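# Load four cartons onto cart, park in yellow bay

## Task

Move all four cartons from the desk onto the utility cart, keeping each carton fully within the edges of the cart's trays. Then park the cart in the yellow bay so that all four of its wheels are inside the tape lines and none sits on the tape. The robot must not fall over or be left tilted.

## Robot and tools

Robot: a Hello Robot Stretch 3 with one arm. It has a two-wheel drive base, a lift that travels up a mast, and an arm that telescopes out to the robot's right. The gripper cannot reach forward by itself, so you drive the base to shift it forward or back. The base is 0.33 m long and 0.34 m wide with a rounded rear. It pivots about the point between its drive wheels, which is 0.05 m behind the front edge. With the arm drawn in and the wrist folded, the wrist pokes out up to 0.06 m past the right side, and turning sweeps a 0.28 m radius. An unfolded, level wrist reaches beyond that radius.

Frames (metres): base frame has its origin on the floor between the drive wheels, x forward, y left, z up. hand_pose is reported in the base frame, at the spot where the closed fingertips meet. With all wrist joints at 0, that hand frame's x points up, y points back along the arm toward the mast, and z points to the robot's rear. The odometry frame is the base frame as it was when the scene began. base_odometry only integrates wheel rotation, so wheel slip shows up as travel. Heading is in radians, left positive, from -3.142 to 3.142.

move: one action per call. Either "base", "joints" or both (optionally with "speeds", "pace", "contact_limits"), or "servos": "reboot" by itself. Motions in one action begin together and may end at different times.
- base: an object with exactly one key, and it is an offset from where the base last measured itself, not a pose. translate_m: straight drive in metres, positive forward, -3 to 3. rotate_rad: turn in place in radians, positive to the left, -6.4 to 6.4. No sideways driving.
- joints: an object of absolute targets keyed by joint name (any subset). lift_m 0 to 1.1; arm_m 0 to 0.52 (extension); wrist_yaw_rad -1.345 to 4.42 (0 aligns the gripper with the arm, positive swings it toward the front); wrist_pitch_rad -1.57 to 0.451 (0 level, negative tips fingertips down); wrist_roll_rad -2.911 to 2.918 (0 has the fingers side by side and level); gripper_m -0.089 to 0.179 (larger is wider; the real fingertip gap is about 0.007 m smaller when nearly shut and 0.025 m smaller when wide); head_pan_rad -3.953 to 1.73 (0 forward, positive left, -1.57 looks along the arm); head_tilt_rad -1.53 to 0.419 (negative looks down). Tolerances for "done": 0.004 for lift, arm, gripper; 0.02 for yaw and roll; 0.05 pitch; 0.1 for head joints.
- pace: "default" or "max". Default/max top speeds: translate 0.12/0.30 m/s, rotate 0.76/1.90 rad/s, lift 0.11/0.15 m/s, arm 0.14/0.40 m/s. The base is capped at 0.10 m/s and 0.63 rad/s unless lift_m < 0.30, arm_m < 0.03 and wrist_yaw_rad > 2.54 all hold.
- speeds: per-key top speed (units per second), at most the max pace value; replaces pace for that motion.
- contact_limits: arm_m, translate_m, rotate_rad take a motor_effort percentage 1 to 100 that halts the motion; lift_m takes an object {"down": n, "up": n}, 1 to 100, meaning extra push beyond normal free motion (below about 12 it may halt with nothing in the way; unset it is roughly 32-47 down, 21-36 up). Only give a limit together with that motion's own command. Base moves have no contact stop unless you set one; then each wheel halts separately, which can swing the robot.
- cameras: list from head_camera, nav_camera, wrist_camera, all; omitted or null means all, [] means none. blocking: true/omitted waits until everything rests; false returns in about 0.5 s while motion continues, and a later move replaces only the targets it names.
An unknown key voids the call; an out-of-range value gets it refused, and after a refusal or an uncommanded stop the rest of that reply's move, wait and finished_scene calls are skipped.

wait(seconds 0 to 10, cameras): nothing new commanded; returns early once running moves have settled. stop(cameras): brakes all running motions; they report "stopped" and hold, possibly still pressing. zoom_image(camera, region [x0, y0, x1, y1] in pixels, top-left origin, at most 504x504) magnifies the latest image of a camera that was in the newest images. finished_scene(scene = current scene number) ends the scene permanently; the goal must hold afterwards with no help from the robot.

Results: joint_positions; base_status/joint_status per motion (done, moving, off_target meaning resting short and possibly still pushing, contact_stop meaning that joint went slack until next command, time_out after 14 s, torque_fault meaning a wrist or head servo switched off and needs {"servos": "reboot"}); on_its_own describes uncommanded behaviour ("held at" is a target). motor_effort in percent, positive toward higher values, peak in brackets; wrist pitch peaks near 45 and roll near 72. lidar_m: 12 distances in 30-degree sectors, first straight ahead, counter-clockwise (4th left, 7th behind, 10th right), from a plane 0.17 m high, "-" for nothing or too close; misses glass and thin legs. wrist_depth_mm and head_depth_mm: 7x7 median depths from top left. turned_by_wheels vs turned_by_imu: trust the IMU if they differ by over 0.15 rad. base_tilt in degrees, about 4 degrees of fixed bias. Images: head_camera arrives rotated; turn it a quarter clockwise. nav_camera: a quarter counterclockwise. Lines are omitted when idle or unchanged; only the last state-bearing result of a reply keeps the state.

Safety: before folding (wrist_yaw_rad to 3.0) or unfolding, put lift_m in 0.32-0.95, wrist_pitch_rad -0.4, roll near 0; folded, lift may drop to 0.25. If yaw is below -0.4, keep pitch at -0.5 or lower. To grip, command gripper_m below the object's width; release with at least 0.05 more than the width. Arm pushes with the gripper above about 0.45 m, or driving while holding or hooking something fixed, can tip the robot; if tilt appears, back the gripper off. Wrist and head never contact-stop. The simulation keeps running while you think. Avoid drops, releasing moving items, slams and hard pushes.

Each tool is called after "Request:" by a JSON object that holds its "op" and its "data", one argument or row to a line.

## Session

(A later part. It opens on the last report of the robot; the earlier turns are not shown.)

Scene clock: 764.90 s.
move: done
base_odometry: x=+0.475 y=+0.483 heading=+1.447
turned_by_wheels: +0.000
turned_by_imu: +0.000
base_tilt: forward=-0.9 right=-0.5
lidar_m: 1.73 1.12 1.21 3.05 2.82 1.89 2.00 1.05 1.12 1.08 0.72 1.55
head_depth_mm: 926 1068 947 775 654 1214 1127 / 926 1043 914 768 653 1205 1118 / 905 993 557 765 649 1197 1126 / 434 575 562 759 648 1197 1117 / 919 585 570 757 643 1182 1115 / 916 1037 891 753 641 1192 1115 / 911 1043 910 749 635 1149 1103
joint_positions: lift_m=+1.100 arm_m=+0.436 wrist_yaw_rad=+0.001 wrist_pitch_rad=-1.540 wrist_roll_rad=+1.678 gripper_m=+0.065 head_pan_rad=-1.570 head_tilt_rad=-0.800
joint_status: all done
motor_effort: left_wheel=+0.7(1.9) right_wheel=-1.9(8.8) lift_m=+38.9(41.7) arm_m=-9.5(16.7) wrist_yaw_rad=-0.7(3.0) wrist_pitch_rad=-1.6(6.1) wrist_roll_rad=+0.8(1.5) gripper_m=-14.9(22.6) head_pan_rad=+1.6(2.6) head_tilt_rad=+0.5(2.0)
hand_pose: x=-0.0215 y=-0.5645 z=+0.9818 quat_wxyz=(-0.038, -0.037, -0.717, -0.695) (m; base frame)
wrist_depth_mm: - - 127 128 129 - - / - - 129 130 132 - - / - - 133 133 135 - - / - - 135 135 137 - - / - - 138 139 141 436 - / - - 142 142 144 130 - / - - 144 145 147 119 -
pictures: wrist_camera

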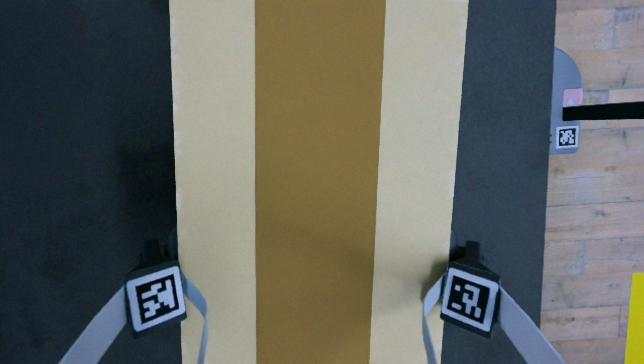

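Request:
{"op": "move", "data": {
  "joints": {"arm_m":0.02,"wrist_roll_rad":1.57},
  "cameras": []
}}

Request:
{"op": "move", "data": {
  "base": {"rotate_rad":-2.825},
  "speeds": {"rotate_rad":0.5},
  "cameras": []
}}

Request:
{"op": "move", "data": {
  "base": {"translate_m":-0.8},
  "contact_limits": {"translate_m":35},
  "cameras": ["nav_camera","wrist_camera"]
}}

Scene clock: 782.83 s.
move: done
turned_by_wheels: +0.000
turned_by_imu: +0.001
joint_status: all done
motor_effort: left_wheel=+0.6(1.5) right_wheel=-1.9(2.1) lift_m=+34.5(37.1) arm_m=-17.7(19.7) wrist_yaw_rad=-0.9(1.3) wrist_pitch_rad=-1.5(1.8) wrist_roll_rad=-1.4(3.8) gripper_m=-15.3(16.1) head_pan_rad=+1.1(2.8) head_tilt_rad=+1.4(2.7)
pictures: none

Scene clock: 789.43 s.
move: done
turned_by_wheels: -2.824
turned_by_imu: -2.818
base_status: done
motor_effort: left_wheel=+8.8(16.1) right_wheel=-12.4(15.9) lift_m=+33.0(34.6) arm_m=-15.9(18.6) wrist_yaw_rad=-0.6(1.4) wrist_pitch_rad=-1.6(1.8) wrist_roll_rad=-1.3(1.5) gripper_m=-14.2(16.4) head_pan_rad=+1.4(3.4) head_tilt_rad=+2.6(3.2)
pictures: none

Scene clock: 798.53 s.
move: done
base_odometry: x=+0.320 y=+1.268 heading=-1.377
turned_by_wheels: +0.000
turned_by_imu: -0.003
base_tilt: forward=-0.9 right=-0.6
lidar_m: 1.83 1.49 0.93 1.31 1.11 0.95 0.96 0.55 0.46 2.83 2.82 2.53
head_depth_mm: - - - - 681 294 - / - - - - 856 292 - / - - - - - - - / - - - - - 287 - / 2613 2656 2146 - 302 286 - / 2662 2653 2077 1738 1413 288 - / 2748 2608 2052 1691 1437 1253 1094
base_status: done
joint_positions: lift_m=+1.100 arm_m=+0.020 wrist_yaw_rad=+0.000 wrist_pitch_rad=-1.540 wrist_roll_rad=+1.574 gripper_m=+0.065 head_pan_rad=-1.570 head_tilt_rad=-0.800
motor_effort: left_wheel=+1.7(6.0) right_wheel=-9.9(16.0) lift_m=+33.5(33.8) arm_m=-2.1(16.3) wrist_yaw_rad=-0.9(1.5) wrist_pitch_rad=-1.5(1.8) wrist_roll_rad=-1.3(1.5) gripper_m=-15.2(16.9) head_pan_rad=+2.4(3.9) head_tilt_rad=+2.1(3.7)
contact_limits: translate_m 35 (maximum 100)
hand_pose: x=-0.0215 y=-0.1485 z=+0.9818 quat_wxyz=(-0.001, -0.001, -0.718, -0.696) (m; base frame)
wrist_depth_mm: 969 - 128 129 130 - - / - - 130 131 132 - - / - - 133 133 136 - - / - - 136 136 138 - - / - - 138 139 141 - - / - - 141 142 144 - - / - - 144 146 147 129 -
pictures: nav_camera (sideways), wrist_camera

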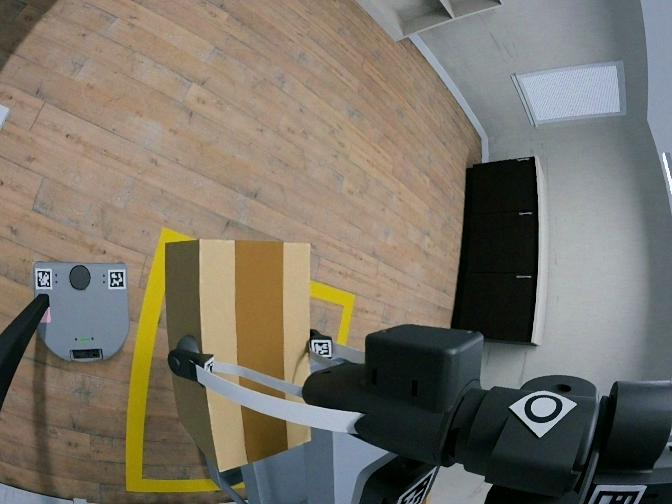

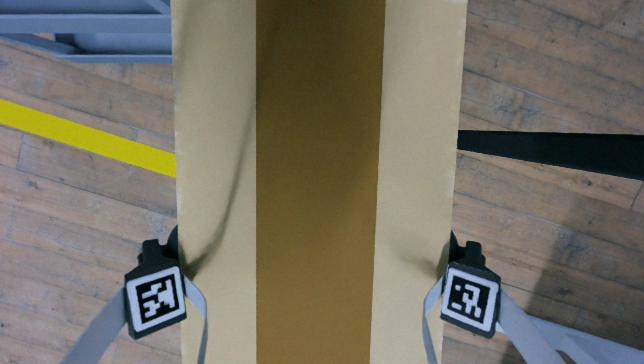

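Request:
{"op": "move", "data": {
  "base": {"rotate_rad":0.12},
  "cameras": []
}}

Request:
{"op": "move", "data": {
  "base": {"translate_m":-0.41},
  "contact_limits": {"translate_m":35},
  "cameras": []
}}

Request:
{"op": "move", "data": {
  "base": {"rotate_rad":-0.12},
  "cameras": []
}}

Request:
{"op": "move", "data": {
  "joints": {"arm_m":0.4},
  "speeds": {"arm_m":0.1},
  "contact_limits": {"arm_m":40}
}}

Scene clock: 808.83 s.
move: done
turned_by_wheels: +0.120
turned_by_imu: +0.120
base_status: done
motor_effort: left_wheel=-10.2(11.9) right_wheel=+8.1(9.7) lift_m=+33.8(34.0) arm_m=+4.2(4.2) wrist_yaw_rad=-0.5(1.5) wrist_pitch_rad=-1.5(1.6) wrist_roll_rad=-1.3(1.5) gripper_m=-15.5(16.3) head_pan_rad=+3.5(3.8) head_tilt_rad=+2.3(3.2)
pictures: none

Scene clock: 814.03 s.
move: done
turned_by_wheels: +0.000
turned_by_imu: -0.002
base_status: done
motor_effort: left_wheel=-4.9(12.7) right_wheel=-2.0(6.4) lift_m=+34.2(34.5) arm_m=+10.7(10.9) wrist_yaw_rad=-0.6(1.5) wrist_pitch_rad=-1.5(1.8) wrist_roll_rad=-1.4(1.6) gripper_m=-14.8(16.2) head_pan_rad=+3.3(4.7) head_tilt_rad=+1.5(3.4)
contact_limits: translate_m 35 (maximum 100)
pictures: none

Scene clock: 815.10 s.
move: done
turned_by_wheels: -0.120
turned_by_imu: -0.120
base_status: done
motor_effort: left_wheel=+8.1(10.5) right_wheel=-11.7(13.3) lift_m=+34.1(34.5) arm_m=+11.8(12.2) wrist_yaw_rad=-0.4(1.2) wrist_pitch_rad=-1.5(1.8) wrist_roll_rad=-1.4(1.4) gripper_m=-14.6(15.8) head_pan_rad=+3.2(4.4) head_tilt_rad=+2.0(3.0)
pictures: none

Scene clock: 819.90 s.
move: done
base_odometry: x=+0.194 y=+1.658 heading=-1.377
turned_by_wheels: +0.000
turned_by_imu: +0.001
base_tilt: forward=-0.9 right=-0.5
lidar_m: 2.24 1.27 1.47 1.12 0.67 0.58 0.61 0.49 0.35 0.34 0.34 2.88
head_depth_mm: 2711 2765 697 674 611 861 1105 / 2708 2772 671 671 608 863 1109 / 2592 2697 522 650 604 857 1098 / 404 548 517 646 570 835 1096 / 2415 2633 517 643 563 834 1084 / 2519 2653 754 655 555 827 1094 / 2592 2616 2039 657 589 1252 1099
joint_positions: lift_m=+1.100 arm_m=+0.400 wrist_yaw_rad=+0.000 wrist_pitch_rad=-1.540 wrist_roll_rad=+1.574 gripper_m=+0.065 head_pan_rad=-1.570 head_tilt_rad=-0.800
joint_status: all done
motor_effort: left_wheel=+8.7(10.1) right_wheel=-11.4(11.8) lift_m=+34.6(34.8) arm_m=+16.7(18.8) wrist_yaw_rad=-0.4(1.4) wrist_pitch_rad=-1.3(1.7) wrist_roll_rad=-1.3(1.5) gripper_m=-15.6(16.2) head_pan_rad=+3.1(5.0) head_tilt_rad=+1.3(3.2)
contact_limits: arm_m 40 (drawing in: default 38, maximum 56; extending or still: default 46, maximum 69)
hand_pose: x=-0.0215 y=-0.5285 z=+0.9818 quat_wxyz=(-0.001, -0.001, -0.718, -0.696) (m; base frame)
wrist_depth_mm: 214 212 128 129 130 299 - / 329 - 130 131 133 299 - / 336 - 133 134 136 318 - / 348 - 136 136 138 320 - / 357 - 137 139 141 322 - / - - 141 142 143 288 - / - - 144 145 147 126 -
pictures: head_camera (sideways), nav_camera (sideways), wrist_camera

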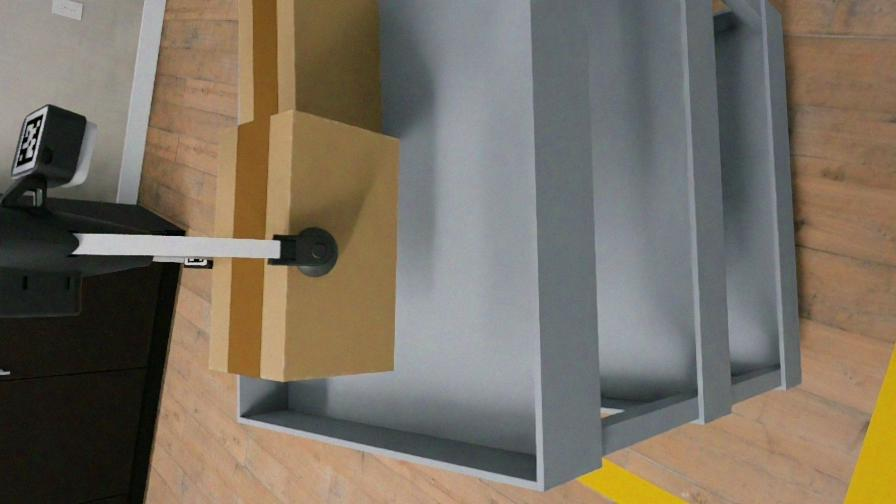

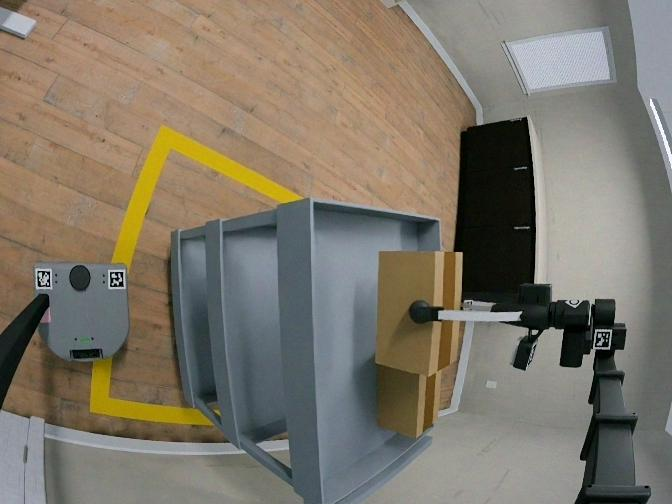

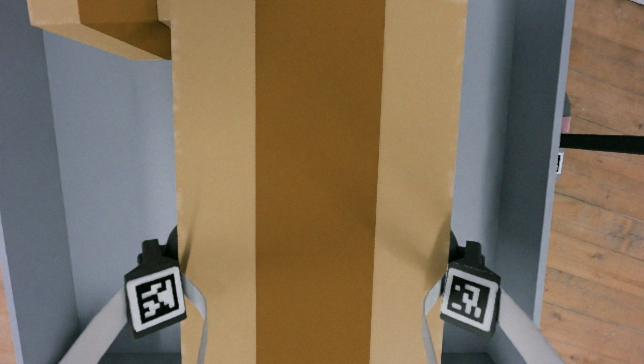

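Request:
{"op": "move", "data": {
  "joints": {"arm_m":0.5},
  "contact_limits": {"arm_m":40},
  "cameras": []
}}

Request:
{"op": "move", "data": {
  "joints": {"lift_m":1.03},
  "speeds": {"lift_m":0.05},
  "contact_limits": {"lift_m":{"down":13}},
  "cameras": ["head_camera","wrist_camera"]
}}

Scene clock: 832.87 s.
move: done
turned_by_wheels: +0.000
turned_by_imu: +0.001
joint_status: all done
motor_effort: left_wheel=+8.3(9.6) right_wheel=-11.7(11.8) lift_m=+35.0(35.3) arm_m=+15.5(18.3) wrist_yaw_rad=-0.8(1.1) wrist_pitch_rad=-1.7(1.7) wrist_roll_rad=-1.3(1.4) gripper_m=-15.1(16.1) head_pan_rad=+3.4(5.0) head_tilt_rad=+1.6(2.5)
contact_limits: arm_m 40 (drawing in: default 38, maximum 56; extending or still: default 46, maximum 69)
pictures: none

Scene clock: 834.80 s.
move: done
base_odometry: x=+0.194 y=+1.658 heading=-1.377
turned_by_wheels: +0.000
turned_by_imu: +0.000
base_tilt: forward=-0.9 right=-0.6
lidar_m: 2.25 1.27 1.47 1.13 0.67 0.58 0.61 0.49 0.35 0.33 0.35 2.88
head_depth_mm: 2799 2734 697 675 612 866 1107 / 2809 2703 691 671 609 863 1111 / 529 2706 653 668 606 858 1097 / 502 693 642 661 569 834 1099 / 2382 2658 636 660 563 832 1078 / 2516 2611 777 655 554 828 1090 / 2543 2591 2059 659 589 1264 1093
joint_positions: lift_m=+1.030 arm_m=+0.500 wrist_yaw_rad=+0.000 wrist_pitch_rad=-1.540 wrist_roll_rad=+1.574 gripper_m=+0.065 head_pan_rad=-1.570 head_tilt_rad=-0.800
joint_status: all done
motor_effort: left_wheel=+8.4(9.4) right_wheel=-11.3(11.7) lift_m=+33.2(34.3) arm_m=+11.1(16.0) wrist_yaw_rad=-0.8(1.5) wrist_pitch_rad=-1.5(1.8) wrist_roll_rad=-1.3(1.4) gripper_m=-15.4(16.3) head_pan_rad=+3.6(4.9) head_tilt_rad=+0.8(2.1)
contact_limits: arm_m 40 (drawing in: default 38, maximum 56; extending or still: default 46, maximum 69); lift_m down 13 (down: maximum 72; up: maximum 65)
hand_pose: x=-0.0215 y=-0.6285 z=+0.9118 quat_wxyz=(-0.001, -0.001, -0.718, -0.696) (m; base frame)
wrist_depth_mm: 214 252 128 128 130 - - / 215 252 130 131 133 - - / 224 253 132 134 136 - - / 226 271 135 135 138 - - / 238 251 138 139 141 - - / 239 - 141 142 142 126 - / - - 144 145 148 110 -
pictures: head_camera (sideways), wrist_camera

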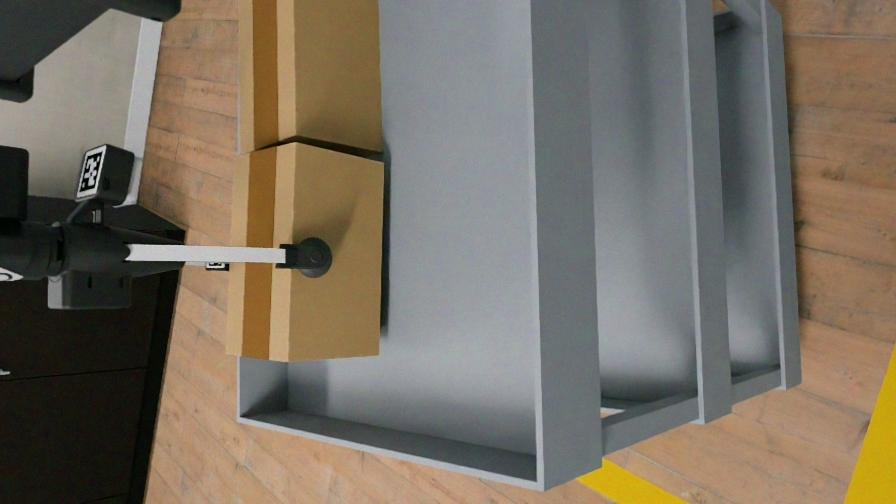

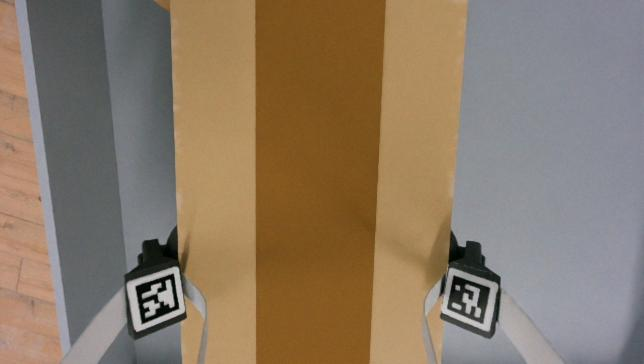

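Request:
{"op": "move", "data": {
  "base": {"translate_m":0.025},
  "cameras": []
}}

Request:
{"op": "move", "data": {
  "joints": {"lift_m":0.96},
  "speeds": {"lift_m":0.04},
  "contact_limits": {"lift_m":{"down":13}},
  "cameras": ["head_camera","wrist_camera"]
}}

Scene clock: 843.40 s.
move: done
turned_by_wheels: +0.000
turned_by_imu: +0.001
base_status: done
motor_effort: left_wheel=+6.5(12.4) right_wheel=+0.6(8.0) lift_m=+33.3(33.4) arm_m=+0.0(3.5) wrist_yaw_rad=-0.7(1.0) wrist_pitch_rad=-1.6(1.7) wrist_roll_rad=-1.3(1.4) gripper_m=-15.1(16.0) head_pan_rad=+2.2(4.6) head_tilt_rad=+0.6(2.1)
contact_limits: arm_m 40 (drawing in: default 38, maximum 56; extending or still: default 46, maximum 69); lift_m down 13 (down: maximum 72; up: maximum 65)
pictures: none

Scene clock: 844.80 s.
move: contact_stop
base_odometry: x=+0.199 y=+1.634 heading=-1.377
turned_by_wheels: +0.000
turned_by_imu: +0.000
base_tilt: forward=-0.9 right=-0.6
lidar_m: 2.22 1.25 1.46 1.23 0.70 0.60 0.63 0.49 0.35 0.33 0.34 2.85
head_depth_mm: - 2641 694 677 612 864 1111 / 2737 2731 698 672 608 860 1102 / 543 2504 666 667 604 859 1102 / 505 586 660 664 570 833 1083 / 2408 2604 655 660 562 833 1079 / 2502 2647 800 640 555 891 1102 / 2578 2584 2063 1687 1380 1243 1101
joint_positions: lift_m=+1.000 arm_m=+0.500 wrist_yaw_rad=+0.000 wrist_pitch_rad=-1.541 wrist_roll_rad=+1.574 gripper_m=+0.065 head_pan_rad=-1.570 head_tilt_rad=-0.800
joint_status: lift_m contact_stop (moved -0.030 of -0.070)
measured_speeds: translate_m=+0.000 rotate_rad=+0.000 lift_m=+0.004 arm_m=+0.000 wrist_yaw_rad=+0.000 wrist_pitch_rad=+0.000 wrist_roll_rad=+0.000 head_pan_rad=+0.000 head_tilt_rad=+0.000
on_its_own: lift_m is slack since a contact_stop (your +0.960 is given up)
motor_effort: left_wheel=+7.1(8.1) right_wheel=-0.9(1.1) lift_m=+24.2(33.0) arm_m=-3.1(3.5) wrist_yaw_rad=-1.2(1.2) wrist_pitch_rad=-1.4(1.6) wrist_roll_rad=-1.3(1.5) gripper_m=-15.2(16.2) head_pan_rad=+3.0(4.5) head_tilt_rad=+1.0(1.8)
contact_limits: arm_m 40 (drawing in: default 38, maximum 56; extending or still: default 46, maximum 69); lift_m down 13 (down: maximum 72; up: maximum 65)
hand_pose: x=-0.0215 y=-0.6281 z=+0.8821 quat_wxyz=(-0.001, -0.001, -0.717, -0.697) (m; base frame)
wrist_depth_mm: 215 - 121 120 120 - - / 213 123 123 123 123 - - / 212 127 126 126 126 - - / 212 248 129 129 129 - - / 224 153 132 132 134 - - / 212 - 137 135 135 127 - / - - 140 139 140 112 -
pictures: head_camera (sideways), wrist_camera

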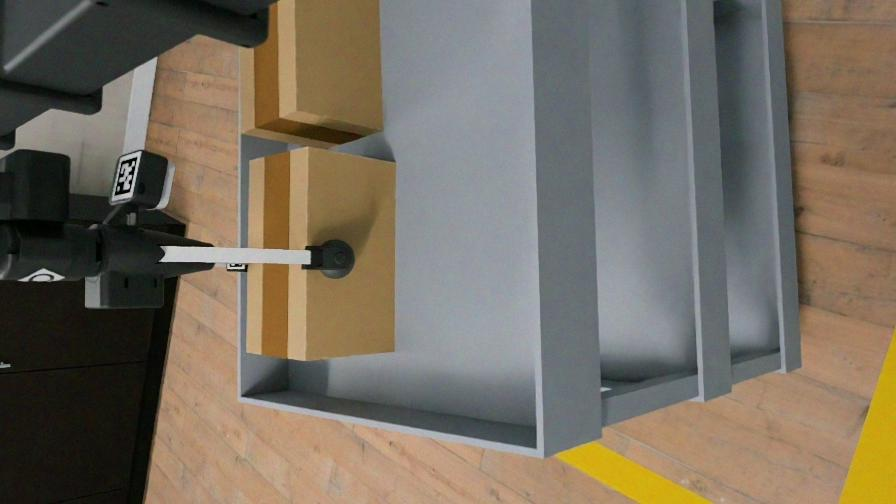

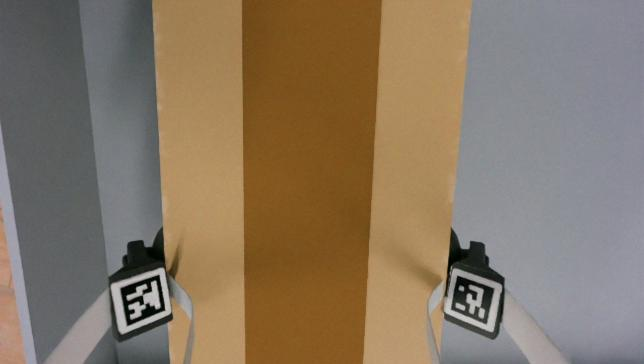

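Request:
{"op": "move", "data": {
  "joints": {"gripper_m":0.125},
  "cameras": []
}}

Request:
{"op": "move", "data": {
  "joints": {"lift_m":1.1},
  "speeds": {"lift_m":0.06},
  "cameras": ["wrist_camera"]
}}

Request:
{"op": "move", "data": {
  "joints": {"arm_m":0.01,"wrist_roll_rad":0},
  "cameras": []
}}

Request:
{"op": "move", "data": {
  "base": {"translate_m":1.15},
  "joints": {"gripper_m":0.175},
  "cameras": []
}}

Request:
{"op": "move", "data": {
  "base": {"rotate_rad":2.815},
  "cameras": []
}}

Request:
{"op": "move", "data": {
  "base": {"translate_m":-0.4},
  "contact_limits": {"translate_m":35},
  "cameras": []
}}

Request:
{"op": "move", "data": {
  "joints": {"arm_m":0.44}
}}

Scene clock: 868.57 s.
move: done
turned_by_wheels: +0.000
turned_by_imu: +0.001
joint_status: all done
on_its_own: lift_m is slack since a contact_stop (your +0.960 is given up)
motor_effort: left_wheel=+6.1(8.1) right_wheel=-1.1(1.3) lift_m=+28.8(29.1) arm_m=-12.9(12.9) wrist_yaw_rad=-0.6(1.1) wrist_pitch_rad=-2.1(2.3) wrist_roll_rad=-1.3(1.4) gripper_m=-1.3(85.4) head_pan_rad=+2.0(4.1) head_tilt_rad=+1.3(1.3)
contact_limits: arm_m 40 (drawing in: default 38, maximum 56; extending or still: default 46, maximum 69); lift_m down 13 (down: maximum 72; up: maximum 65)
pictures: none

Scene clock: 870.80 s.
move: done
turned_by_wheels: +0.000
turned_by_imu: +0.000
joint_status: all done
motor_effort: left_wheel=+7.1(7.2) right_wheel=-1.0(1.2) lift_m=+32.3(33.8) arm_m=-17.2(17.5) wrist_yaw_rad=-0.3(1.3) wrist_pitch_rad=-1.3(2.2) wrist_roll_rad=-1.5(1.5) gripper_m=+0.6(1.6) head_pan_rad=+2.8(4.5) head_tilt_rad=+0.5(1.3)
contact_limits: arm_m 40 (drawing in: default 38, maximum 56; extending or still: default 46, maximum 69)
pictures: wrist_camera

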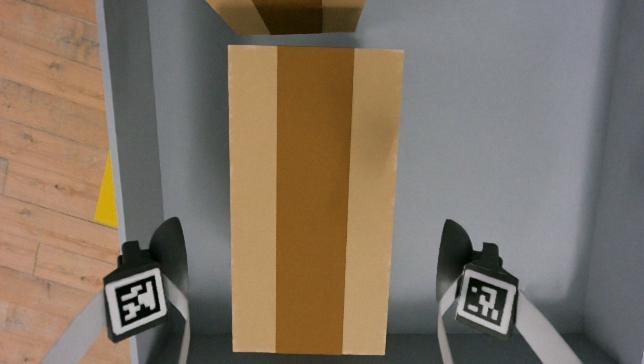

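Scene clock: 875.60 s.
move: done
turned_by_wheels: +0.000
turned_by_imu: +0.001
joint_status: all done
motor_effort: left_wheel=+6.4(7.7) right_wheel=-1.0(1.3) lift_m=+30.7(32.5) arm_m=-17.0(19.3) wrist_yaw_rad=-0.7(1.3) wrist_pitch_rad=-0.6(1.3) wrist_roll_rad=-1.3(3.3) gripper_m=+0.0(1.2) head_pan_rad=+2.9(4.0) head_tilt_rad=+0.1(1.3)
pictures: none

Scene clock: 888.20 s.
move: done
turned_by_wheels: +0.000
turned_by_imu: +0.009
base_status: done
joint_status: all done
motor_effort: left_wheel=+4.3(11.9) right_wheel=+4.3(8.6) lift_m=+27.1(31.1) arm_m=+17.3(17.6) wrist_yaw_rad=-0.5(1.6) wrist_pitch_rad=-0.7(0.8) wrist_roll_rad=-1.3(1.6) gripper_m=+0.5(91.8) head_pan_rad=+1.0(3.9) head_tilt_rad=-1.6(2.1)
pictures: none

Scene clock: 893.77 s.
move: done
turned_by_wheels: +2.814
turned_by_imu: +2.810
base_status: done
motor_effort: left_wheel=-8.2(13.7) right_wheel=+11.4(15.5) lift_m=+25.3(27.2) arm_m=-16.8(17.9) wrist_yaw_rad=-0.8(1.6) wrist_pitch_rad=-0.5(0.8) wrist_roll_rad=-1.4(1.5) gripper_m=+0.0(1.2) head_pan_rad=+1.0(2.8) head_tilt_rad=-0.8(2.5)
pictures: none

Scene clock: 898.90 s.
move: done
turned_by_wheels: +0.000
turned_by_imu: -0.003
base_status: done
motor_effort: left_wheel=-5.2(11.9) right_wheel=-2.2(8.2) lift_m=+25.5(25.6) arm_m=-9.2(17.2) wrist_yaw_rad=-0.7(1.3) wrist_pitch_rad=-0.5(0.8) wrist_roll_rad=-1.3(1.5) gripper_m=+0.0(1.1) head_pan_rad=+1.0(2.6) head_tilt_rad=-1.7(2.9)
contact_limits: translate_m 35 (maximum 100)
pictures: none

Scene clock: 903.27 s.
move: done
base_odometry: x=+0.368 y=+0.109 heading=+1.438
turned_by_wheels: +0.000
turned_by_imu: +0.001
base_tilt: forward=-0.9 right=-0.6
lidar_m: 2.13 1.43 3.03 2.99 2.02 1.52 1.62 1.62 0.82 1.14 1.04 1.00
head_depth_mm: 984 1110 950 778 656 1263 1126 / 978 1103 942 773 654 1278 1124 / 960 1083 746 747 649 1260 1120 / 431 1096 878 762 647 1258 1121 / 969 1068 926 760 644 1251 1111 / 963 1068 920 756 638 1251 1109 / 966 1083 911 753 636 1244 1107
joint_positions: lift_m=+1.100 arm_m=+0.440 wrist_yaw_rad=+0.000 wrist_pitch_rad=-1.545 wrist_roll_rad=+0.004 gripper_m=+0.175 head_pan_rad=-1.570 head_tilt_rad=-0.800
joint_status: all done
motor_effort: left_wheel=-5.6(6.1) right_wheel=-2.3(2.5) lift_m=+25.7(25.9) arm_m=+16.6(18.5) wrist_yaw_rad=-1.1(1.3) wrist_pitch_rad=-0.5(0.7) wrist_roll_rad=-1.3(1.4) gripper_m=+0.1(1.2) head_pan_rad=+0.2(2.2) head_tilt_rad=-2.1(3.0)
contact_limits: translate_m 35 (maximum 100)
hand_pose: x=-0.0216 y=-0.5674 z=+0.9819 quat_wxyz=(+0.505, +0.493, -0.507, -0.495) (m; base frame)
wrist_depth_mm: - - - 289 293 - 382 / - - - 293 296 - 392 / - - - 300 300 - 387 / - - - - 309 - 397 / - - - - - - 392 / - - - - - 126 356 / - - - - - - 116
pictures: head_camera (sideways), nav_camera (sideways), wrist_camera

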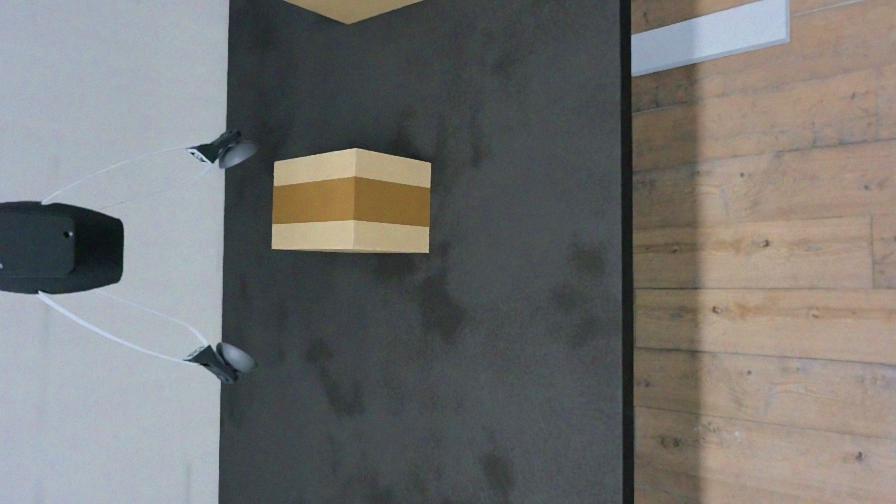

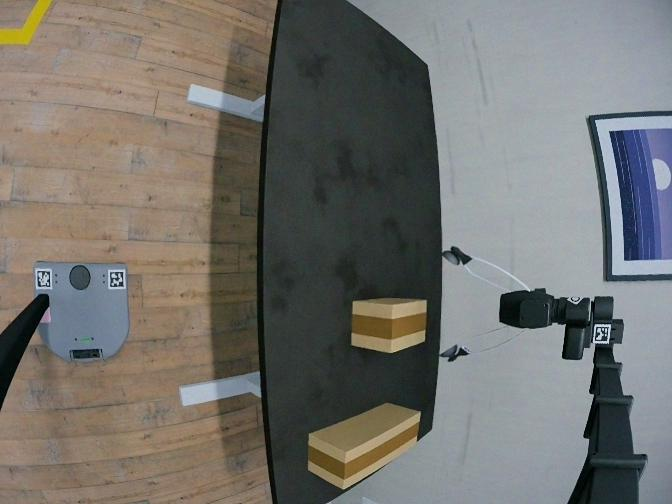

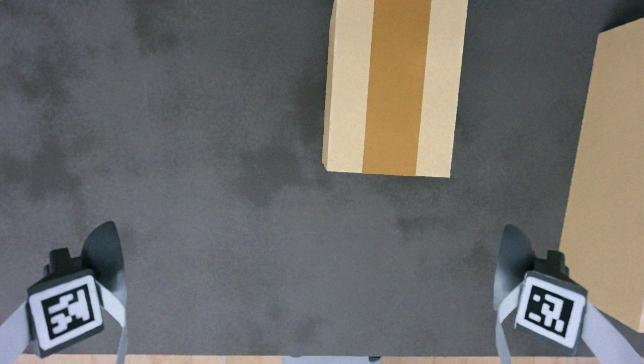

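Request:
{"op": "move", "data": {
  "base": {"rotate_rad":0.65},
  "joints": {"arm_m":0.3},
  "cameras": []
}}

Request:
{"op": "move", "data": {
  "base": {"translate_m":-0.092},
  "cameras": []
}}

Request:
{"op": "move", "data": {
  "base": {"rotate_rad":-0.65},
  "cameras": []
}}

Request:
{"op": "move", "data": {
  "joints": {"arm_m":0.495,"wrist_roll_rad":0.1,"lift_m":1.02},
  "cameras": ["wrist_camera"]
}}

Scene clock: 915.63 s.
move: done
turned_by_wheels: +0.650
turned_by_imu: +0.650
base_status: done
joint_status: all done
motor_effort: left_wheel=-8.4(14.3) right_wheel=+10.8(16.3) lift_m=+26.1(26.3) arm_m=-16.6(19.4) wrist_yaw_rad=-1.0(1.3) wrist_pitch_rad=-0.4(0.7) wrist_roll_rad=-1.2(1.3) gripper_m=+1.0(1.0) head_pan_rad=-0.5(2.0) head_tilt_rad=-2.4(3.1)
pictures: none

Scene clock: 917.67 s.
move: done
turned_by_wheels: +0.000
turned_by_imu: -0.001
base_status: done
motor_effort: left_wheel=-7.1(13.4) right_wheel=-2.7(8.2) lift_m=+26.1(26.4) arm_m=-7.8(16.4) wrist_yaw_rad=-1.0(1.3) wrist_pitch_rad=-0.3(0.7) wrist_roll_rad=-1.3(1.4) gripper_m=-0.7(1.0) head_pan_rad=+0.2(1.6) head_tilt_rad=-2.4(3.7)
pictures: none

Scene clock: 919.80 s.
move: done
turned_by_wheels: -0.650
turned_by_imu: -0.648
base_status: done
motor_effort: left_wheel=+8.8(14.2) right_wheel=-10.5(16.3) lift_m=+26.4(26.6) arm_m=-5.2(7.5) wrist_yaw_rad=-0.7(1.3) wrist_pitch_rad=-0.5(0.7) wrist_roll_rad=-1.3(1.4) gripper_m=-0.3(1.0) head_pan_rad=+0.2(1.4) head_tilt_rad=-2.5(3.8)
pictures: none

Scene clock: 922.47 s.
move: done
base_odometry: x=+0.413 y=+0.029 heading=+1.437
turned_by_wheels: +0.000
turned_by_imu: +0.000
base_tilt: forward=-1.0 right=-0.6
lidar_m: 2.20 1.52 3.12 3.06 2.02 1.48 1.54 1.54 0.73 1.08 1.12 1.02
head_depth_mm: - 1076 806 725 641 1203 1113 / 946 1069 942 772 651 1203 1124 / 927 1061 904 765 646 1197 1116 / 493 1060 736 708 646 1192 1111 / 920 1059 872 725 644 1201 1111 / 918 1044 918 754 641 1186 1111 / 911 1040 913 752 636 1183 1104
joint_positions: lift_m=+1.020 arm_m=+0.495 wrist_yaw_rad=+0.000 wrist_pitch_rad=-1.546 wrist_roll_rad=+0.096 gripper_m=+0.175 head_pan_rad=-1.570 head_tilt_rad=-0.800
joint_status: all done
motor_effort: left_wheel=+9.4(10.7) right_wheel=-10.4(10.7) lift_m=+25.3(27.4) arm_m=+16.1(18.2) wrist_yaw_rad=-0.9(1.2) wrist_pitch_rad=-0.5(0.6) wrist_roll_rad=+1.5(2.8) gripper_m=+0.4(1.2) head_pan_rad=+0.6(1.8) head_tilt_rad=-2.0(4.1)
hand_pose: x=-0.0216 y=-0.6223 z=+0.9019 quat_wxyz=(+0.482, +0.470, -0.529, -0.517) (m; base frame)
wrist_depth_mm: - - - - - - - / - - - - - - - / - - 220 218 221 - 304 / - - 223 224 227 - 318 / - - 227 229 - - 316 / - - 232 233 235 126 290 / - - 235 238 - - 118
pictures: wrist_camera

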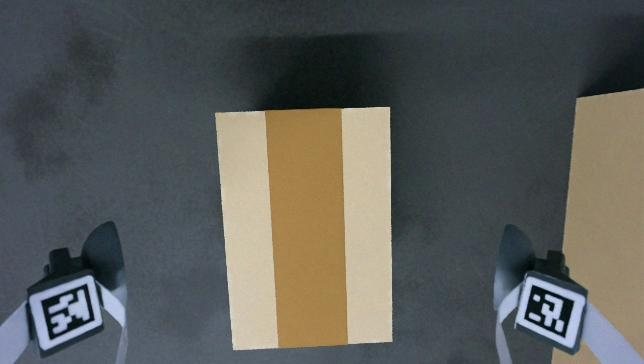

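Request:
{"op": "move", "data": {
  "joints": {"lift_m":0.893,"wrist_roll_rad":0.06},
  "cameras": []
}}

Request:
{"op": "move", "data": {
  "joints": {"gripper_m":0.06},
  "cameras": []
}}

Request:
{"op": "wait", "data": {
  "seconds": 2,
  "cameras": []
}}

Request:
{"op": "move", "data": {
  "joints": {"lift_m":1.1},
  "speeds": {"lift_m":0.05},
  "cameras": ["wrist_camera","head_camera"]
}}

Request:
{"op": "move", "data": {
  "joints": {"arm_m":0.02,"wrist_roll_rad":1.57},
  "cameras": ["wrist_camera"]
}}

Scene clock: 933.20 s.
move: done
turned_by_wheels: +0.000
turned_by_imu: +0.001
joint_status: all done
motor_effort: left_wheel=+8.4(10.2) right_wheel=-10.4(10.6) lift_m=+24.3(26.8) arm_m=+1.3(7.6) wrist_yaw_rad=-0.8(1.3) wrist_pitch_rad=-0.5(0.7) wrist_roll_rad=-1.4(2.9) gripper_m=-0.5(1.3) head_pan_rad=-0.5(1.4) head_tilt_rad=-3.8(4.0)
pictures: none

Scene clock: 935.00 s.
move: done
turned_by_wheels: +0.000
turned_by_imu: +0.000
joint_status: all done
motor_effort: left_wheel=+9.3(10.0) right_wheel=-10.5(10.6) lift_m=+23.9(24.4) arm_m=-2.4(2.7) wrist_yaw_rad=-0.7(1.3) wrist_pitch_rad=-0.1(0.6) wrist_roll_rad=-1.0(1.4) gripper_m=-38.5(100.0) head_pan_rad=+0.6(1.5) head_tilt_rad=-2.3(4.0)
pictures: none

Scene clock: 937.00 s.
turned_by_wheels: +0.000
turned_by_imu: +0.000
joint_status: all done
on_its_own: gripper_m is held at +0.064, not at your +0.060, by its stall guard, which is not easing now
motor_effort: left_wheel=+9.0(10.0) right_wheel=-10.5(10.6) lift_m=+23.6(24.4) arm_m=-7.8(2.7) wrist_yaw_rad=-0.6(1.3) wrist_pitch_rad=-0.3(0.6) wrist_roll_rad=-1.1(1.4) gripper_m=-22.7(100.0) head_pan_rad=-0.1(1.5) head_tilt_rad=-3.0(4.0)
wait: 2.00 s; at rest by 0.27 s
pictures: none

Scene clock: 941.67 s.
move: done
turned_by_wheels: +0.000
turned_by_imu: +0.001
joint_status: all done
on_its_own: gripper_m is held at +0.064, not at your +0.060, by its stall guard, which is not easing now
motor_effort: left_wheel=+4.7(10.3) right_wheel=-4.5(10.6) lift_m=+38.0(40.7) arm_m=-9.4(17.8) wrist_yaw_rad=-0.8(1.3) wrist_pitch_rad=-0.7(3.3) wrist_roll_rad=-0.3(1.0) gripper_m=-15.7(23.1) head_pan_rad=-0.6(2.1) head_tilt_rad=-3.2(4.8)
pictures: head_camera (sideways), wrist_camera

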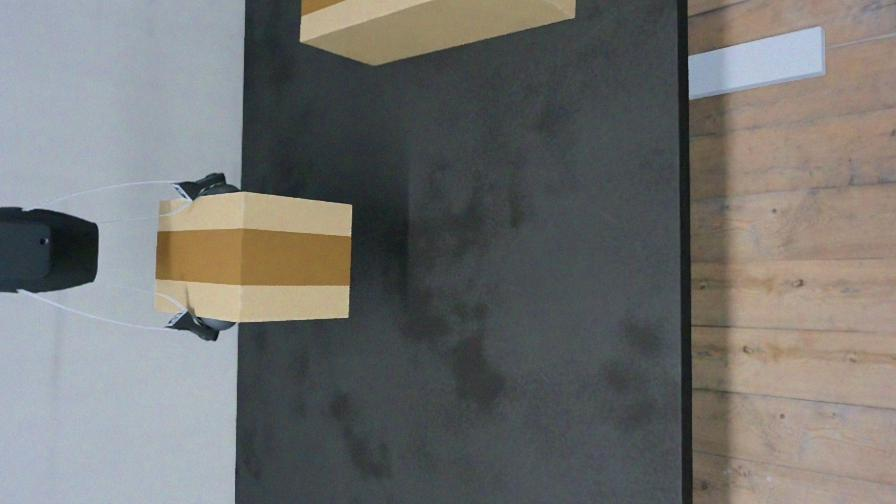

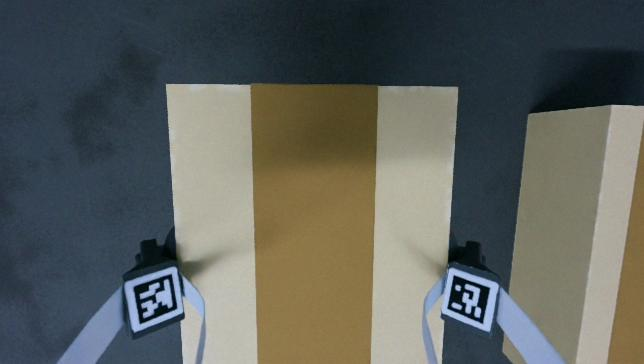

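Scene clock: 946.33 s.
move: done
base_odometry: x=+0.413 y=+0.029 heading=+1.437
turned_by_wheels: +0.000
turned_by_imu: +0.001
base_tilt: forward=-0.9 right=-0.6
lidar_m: 2.20 1.52 3.12 3.05 2.03 1.48 1.55 1.54 0.74 1.08 1.12 1.02
head_depth_mm: - - - - 639 602 1088 / - - - - 315 290 - / - - - - - - - / - - - - - 287 - / 920 1058 952 - 298 286 - / 914 1048 920 775 627 290 - / 913 1043 909 749 638 1183 1110
joint_positions: lift_m=+1.100 arm_m=+0.020 wrist_yaw_rad=+0.000 wrist_pitch_rad=-1.543 wrist_roll_rad=+1.566 gripper_m=+0.065 head_pan_rad=-1.570 head_tilt_rad=-0.800
joint_status: all done
on_its_own: gripper_m is held at +0.064, not at your +0.060, by its stall guard, which is not easing now
motor_effort: left_wheel=+6.2(6.5) right_wheel=-4.6(4.8) lift_m=+36.0(37.8) arm_m=-16.9(20.0) wrist_yaw_rad=-0.5(1.3) wrist_pitch_rad=-0.9(1.2) wrist_roll_rad=+1.4(3.8) gripper_m=-14.8(16.6) head_pan_rad=-2.1(2.4) head_tilt_rad=-3.6(5.1)
hand_pose: x=-0.0215 y=-0.1477 z=+0.9819 quat_wxyz=(+0.002, +0.001, -0.717, -0.697) (m; base frame)
wrist_depth_mm: - - - - - - - / - - - - - - - / - - 131 132 134 - - / - - 134 134 137 - - / - - 137 138 142 - - / - - 140 141 143 - - / - - 144 145 147 129 -
pictures: wrist_camera

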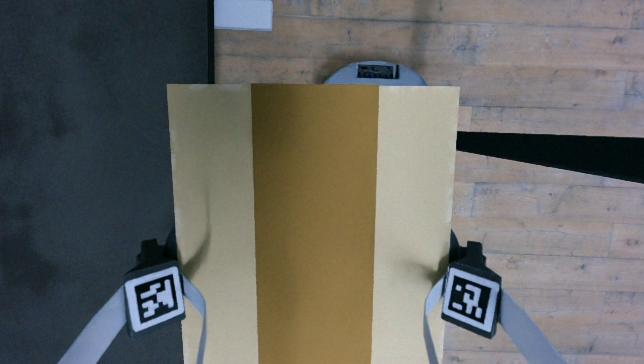

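Request:
{"op": "move", "data": {
  "base": {"translate_m":0.455},
  "cameras": []
}}

Request:
{"op": "move", "data": {
  "base": {"rotate_rad":-2.78},
  "speeds": {"rotate_rad":0.5},
  "cameras": []
}}

Request:
{"op": "move", "data": {
  "base": {"translate_m":-1.15},
  "contact_limits": {"translate_m":35},
  "cameras": ["nav_camera","wrist_camera"]
}}

Scene clock: 969.40 s.
move: done
turned_by_wheels: +0.000
turned_by_imu: +0.005
base_status: done
on_its_own: gripper_m is held at +0.064, not at your +0.060, by its stall guard, which is not easing now
motor_effort: left_wheel=+3.6(11.0) right_wheel=+5.4(10.2) lift_m=+33.1(35.2) arm_m=+4.1(10.0) wrist_yaw_rad=-0.9(1.2) wrist_pitch_rad=-1.0(1.2) wrist_roll_rad=+1.3(1.5) gripper_m=-15.3(16.4) head_pan_rad=-1.1(3.1) head_tilt_rad=-4.1(5.8)
pictures: none

Scene clock: 975.90 s.
move: done
turned_by_wheels: -2.779
turned_by_imu: -2.773
base_status: done
on_its_own: gripper_m is held at +0.064, not at your +0.060, by its stall guard, which is not easing now
motor_effort: left_wheel=+10.0(15.3) right_wheel=-11.7(16.1) lift_m=+31.6(33.3) arm_m=-18.1(18.1) wrist_yaw_rad=-0.4(1.4) wrist_pitch_rad=-1.0(1.2) wrist_roll_rad=+1.3(1.5) gripper_m=-15.1(16.7) head_pan_rad=-2.3(3.5) head_tilt_rad=-5.1(6.1)
pictures: none

Scene clock: 988.50 s.
move: done
base_odometry: x=+0.213 y=+1.600 heading=-1.342
turned_by_wheels: +0.000
turned_by_imu: -0.005
base_tilt: forward=-1.0 right=-0.6
lidar_m: 2.18 1.22 1.44 1.22 0.72 0.63 0.66 0.48 0.35 0.34 3.24 2.83
head_depth_mm: - - - - 881 851 1093 / - - - - 314 290 - / - - - - - - - / - - - - - 287 - / 2497 2678 780 - 298 286 - / 2589 2668 2067 1742 1425 291 - / 2616 2622 2073 1696 1433 1256 1103
base_status: done
joint_positions: lift_m=+1.100 arm_m=+0.020 wrist_yaw_rad=+0.000 wrist_pitch_rad=-1.543 wrist_roll_rad=+1.566 gripper_m=+0.065 head_pan_rad=-1.570 head_tilt_rad=-0.800
on_its_own: gripper_m is held at +0.064, not at your +0.060, by its stall guard, which is not easing now
motor_effort: left_wheel=+2.4(8.5) right_wheel=-11.4(15.9) lift_m=+38.4(38.5) arm_m=-14.2(18.4) wrist_yaw_rad=-0.5(1.3) wrist_pitch_rad=-0.9(1.2) wrist_roll_rad=+1.3(1.5) gripper_m=-15.8(17.0) head_pan_rad=-2.2(4.0) head_tilt_rad=-5.2(6.9)
contact_limits: translate_m 35 (maximum 100)
hand_pose: x=-0.0215 y=-0.1477 z=+0.9819 quat_wxyz=(+0.002, +0.001, -0.717, -0.697) (m; base frame)
wrist_depth_mm: 265 312 - - - - - / 281 314 129 - - - - / 284 319 131 131 134 - - / - 324 134 134 137 - - / - 309 137 139 140 - - / - - 140 142 143 - - / - - 145 144 147 128 -
pictures: nav_camera (sideways), wrist_camera

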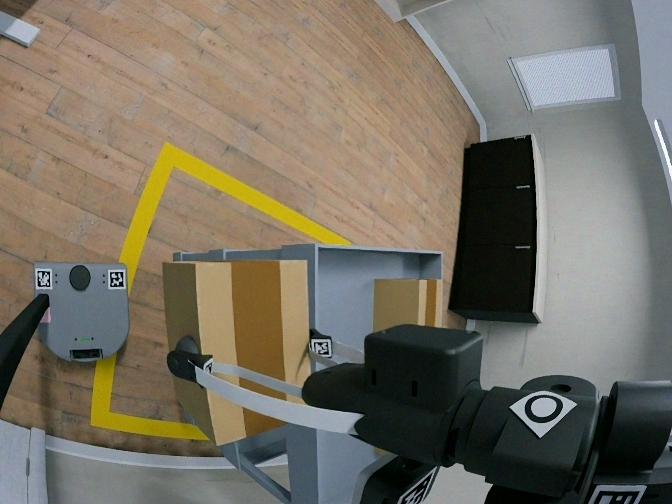

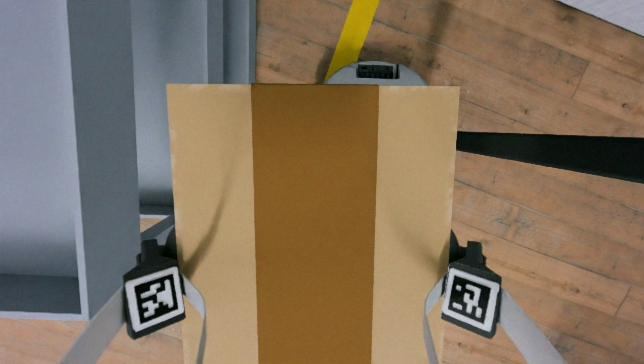

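Request:
{"op": "move", "data": {
  "base": {"rotate_rad":-0.03},
  "cameras": []
}}

Request:
{"op": "move", "data": {
  "base": {"translate_m":-0.3},
  "contact_limits": {"translate_m":35},
  "cameras": []
}}

Request:
{"op": "move", "data": {
  "joints": {"arm_m":0.25},
  "speeds": {"arm_m":0.1},
  "contact_limits": {"arm_m":40}
}}

Scene clock: 995.30 s.
move: done
turned_by_wheels: -0.029
turned_by_imu: -0.029
base_status: done
on_its_own: gripper_m is held at +0.064, not at your +0.060, by its stall guard, which is not easing now
motor_effort: left_wheel=+9.5(13.4) right_wheel=-11.6(14.8) lift_m=+38.0(38.6) arm_m=-13.4(14.0) wrist_yaw_rad=-0.8(1.1) wrist_pitch_rad=-0.9(1.2) wrist_roll_rad=+1.2(1.5) gripper_m=-15.1(16.6) head_pan_rad=-3.8(3.9) head_tilt_rad=-5.5(6.0)
pictures: none

Scene clock: 999.40 s.
move: done
turned_by_wheels: +0.000
turned_by_imu: -0.001
base_status: done
on_its_own: gripper_m is held at +0.064, not at your +0.060, by its stall guard, which is not easing now
motor_effort: left_wheel=+3.5(5.6) right_wheel=-11.1(16.3) lift_m=+35.2(38.2) arm_m=-12.8(14.1) wrist_yaw_rad=-1.1(1.3) wrist_pitch_rad=-1.1(1.3) wrist_roll_rad=+1.3(1.5) gripper_m=-15.7(16.5) head_pan_rad=-4.4(4.6) head_tilt_rad=-5.4(6.2)
contact_limits: translate_m 35 (maximum 100)
pictures: none

Scene clock: 1002.70 s.
move: done
base_odometry: x=+0.153 y=+1.894 heading=-1.371
turned_by_wheels: +0.000
turned_by_imu: +0.000
base_tilt: forward=-1.0 right=-0.6
lidar_m: 2.48 1.47 1.53 0.68 0.39 0.37 0.37 0.43 0.37 0.35 0.36 0.48
head_depth_mm: 2665 2630 2021 614 1390 1252 1106 / 2645 319 775 631 588 1230 1122 / 2625 835 465 416 580 860 1099 / 284 308 433 404 574 853 1096 / 2275 2487 458 409 567 849 1091 / 2449 2615 678 641 561 849 1086 / 2480 2654 661 651 592 838 1069
joint_positions: lift_m=+1.100 arm_m=+0.250 wrist_yaw_rad=+0.000 wrist_pitch_rad=-1.543 wrist_roll_rad=+1.566 gripper_m=+0.065 head_pan_rad=-1.570 head_tilt_rad=-0.800
joint_status: all done
on_its_own: gripper_m is held at +0.064, not at your +0.060, by its stall guard, which is not easing now
motor_effort: left_wheel=+2.7(4.1) right_wheel=-11.2(11.4) lift_m=+32.7(35.2) arm_m=+16.8(18.0) wrist_yaw_rad=-0.6(1.3) wrist_pitch_rad=-1.1(1.2) wrist_roll_rad=+1.4(1.4) gripper_m=-15.0(16.6) head_pan_rad=-3.3(5.0) head_tilt_rad=-4.7(6.2)
contact_limits: arm_m 40 (drawing in: default 38, maximum 56; extending or still: default 46, maximum 69); translate_m 35 (maximum 100)
hand_pose: x=-0.0215 y=-0.3778 z=+0.9819 quat_wxyz=(+0.002, +0.001, -0.717, -0.697) (m; base frame)
wrist_depth_mm: - - - - - - - / 301 - 129 265 - - - / 311 - 131 132 134 - - / 316 - 134 135 137 - - / 312 152 137 138 141 - - / 310 - 141 141 143 - - / - - 145 145 147 129 -
pictures: head_camera (sideways), nav_camera (sideways), wrist_camera

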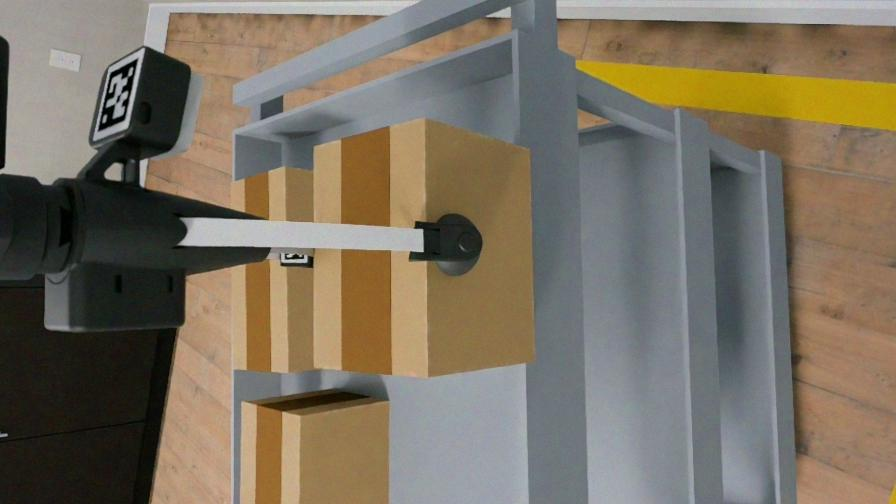

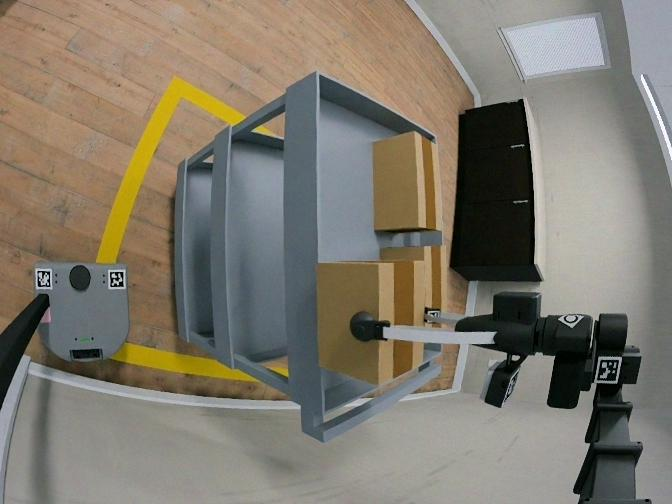

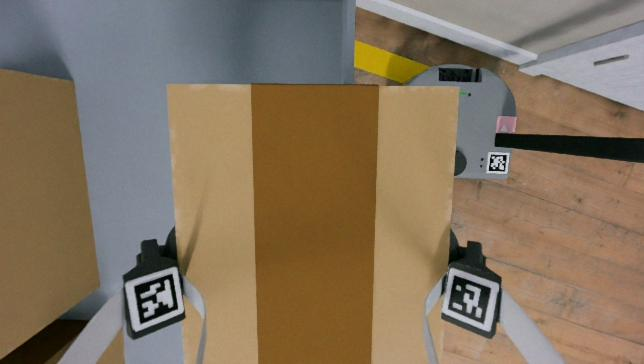

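Request:
{"op": "move", "data": {
  "joints": {"arm_m":0.315},
  "contact_limits": {"arm_m":40},
  "cameras": []
}}

Request:
{"op": "move", "data": {
  "joints": {"lift_m":1.05},
  "speeds": {"lift_m":0.05},
  "contact_limits": {"lift_m":{"down":13}},
  "cameras": ["head_camera","wrist_camera"]
}}

Scene clock: 1018.23 s.
move: done
turned_by_wheels: +0.000
turned_by_imu: +0.001
joint_status: all done
on_its_own: gripper_m is held at +0.064, not at your +0.060, by its stall guard, which is not easing now
motor_effort: left_wheel=+2.8(4.1) right_wheel=-11.1(11.2) lift_m=+31.8(31.9) arm_m=+15.6(17.9) wrist_yaw_rad=-0.6(1.2) wrist_pitch_rad=-1.1(1.3) wrist_roll_rad=+1.4(1.5) gripper_m=-16.5(16.5) head_pan_rad=-4.0(4.8) head_tilt_rad=-4.5(5.7)
contact_limits: arm_m 40 (drawing in: default 38, maximum 56; extending or still: default 46, maximum 69); translate_m 35 (maximum 100)
pictures: none

Scene clock: 1019.77 s.
move: done
base_odometry: x=+0.153 y=+1.894 heading=-1.371
turned_by_wheels: +0.000
turned_by_imu: +0.000
base_tilt: forward=-0.9 right=-0.6
lidar_m: 2.48 1.46 1.53 0.68 0.39 0.37 0.37 0.44 0.36 0.35 0.36 0.48
head_depth_mm: 2727 2744 2025 613 1389 1257 1106 / 332 2406 779 653 587 1228 1123 / 332 705 660 511 580 856 1098 / 329 376 500 491 572 850 1093 / 2373 2473 539 501 566 848 1088 / 2468 2646 700 657 560 848 1088 / 2502 2662 663 652 593 835 1073
joint_positions: lift_m=+1.050 arm_m=+0.315 wrist_yaw_rad=+0.000 wrist_pitch_rad=-1.542 wrist_roll_rad=+1.566 gripper_m=+0.065 head_pan_rad=-1.570 head_tilt_rad=-0.800
joint_status: all done
on_its_own: gripper_m is held at +0.064, not at your +0.060, by its stall guard, which is not easing now
motor_effort: left_wheel=+3.4(3.8) right_wheel=-10.9(11.2) lift_m=+31.7(33.0) arm_m=+10.9(15.7) wrist_yaw_rad=-0.4(1.3) wrist_pitch_rad=-0.9(1.3) wrist_roll_rad=+1.3(1.5) gripper_m=-15.2(16.4) head_pan_rad=-3.7(5.2) head_tilt_rad=-5.4(5.6)
contact_limits: arm_m 40 (drawing in: default 38, maximum 56; extending or still: default 46, maximum 69); lift_m down 13 (down: maximum 72; up: maximum 65); translate_m 35 (maximum 100)
hand_pose: x=-0.0215 y=-0.4429 z=+0.9319 quat_wxyz=(+0.002, +0.001, -0.717, -0.697) (m; base frame)
wrist_depth_mm: - - - - 247 966 - / 228 - 129 - 220 - - / 227 286 132 132 134 - - / 237 283 134 134 138 - - / 228 282 137 138 140 - - / 227 - 140 142 143 - - / - - 144 145 147 129 -
pictures: head_camera (sideways), wrist_camera

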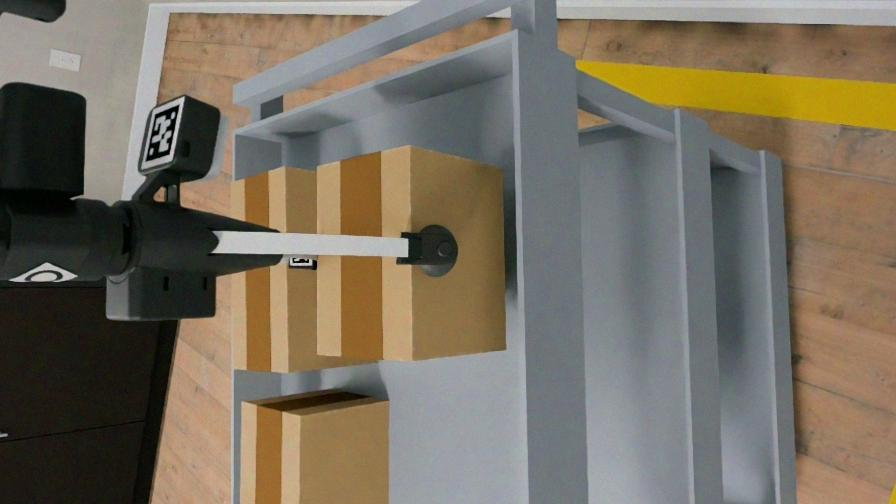

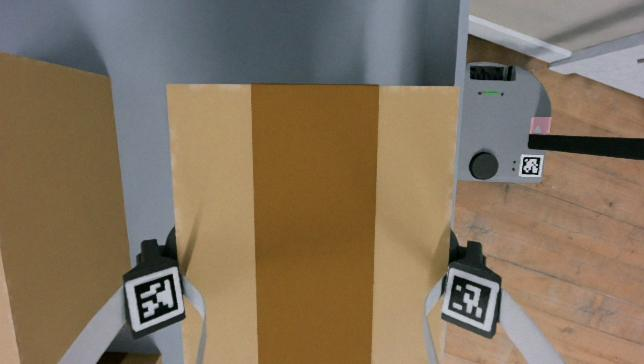

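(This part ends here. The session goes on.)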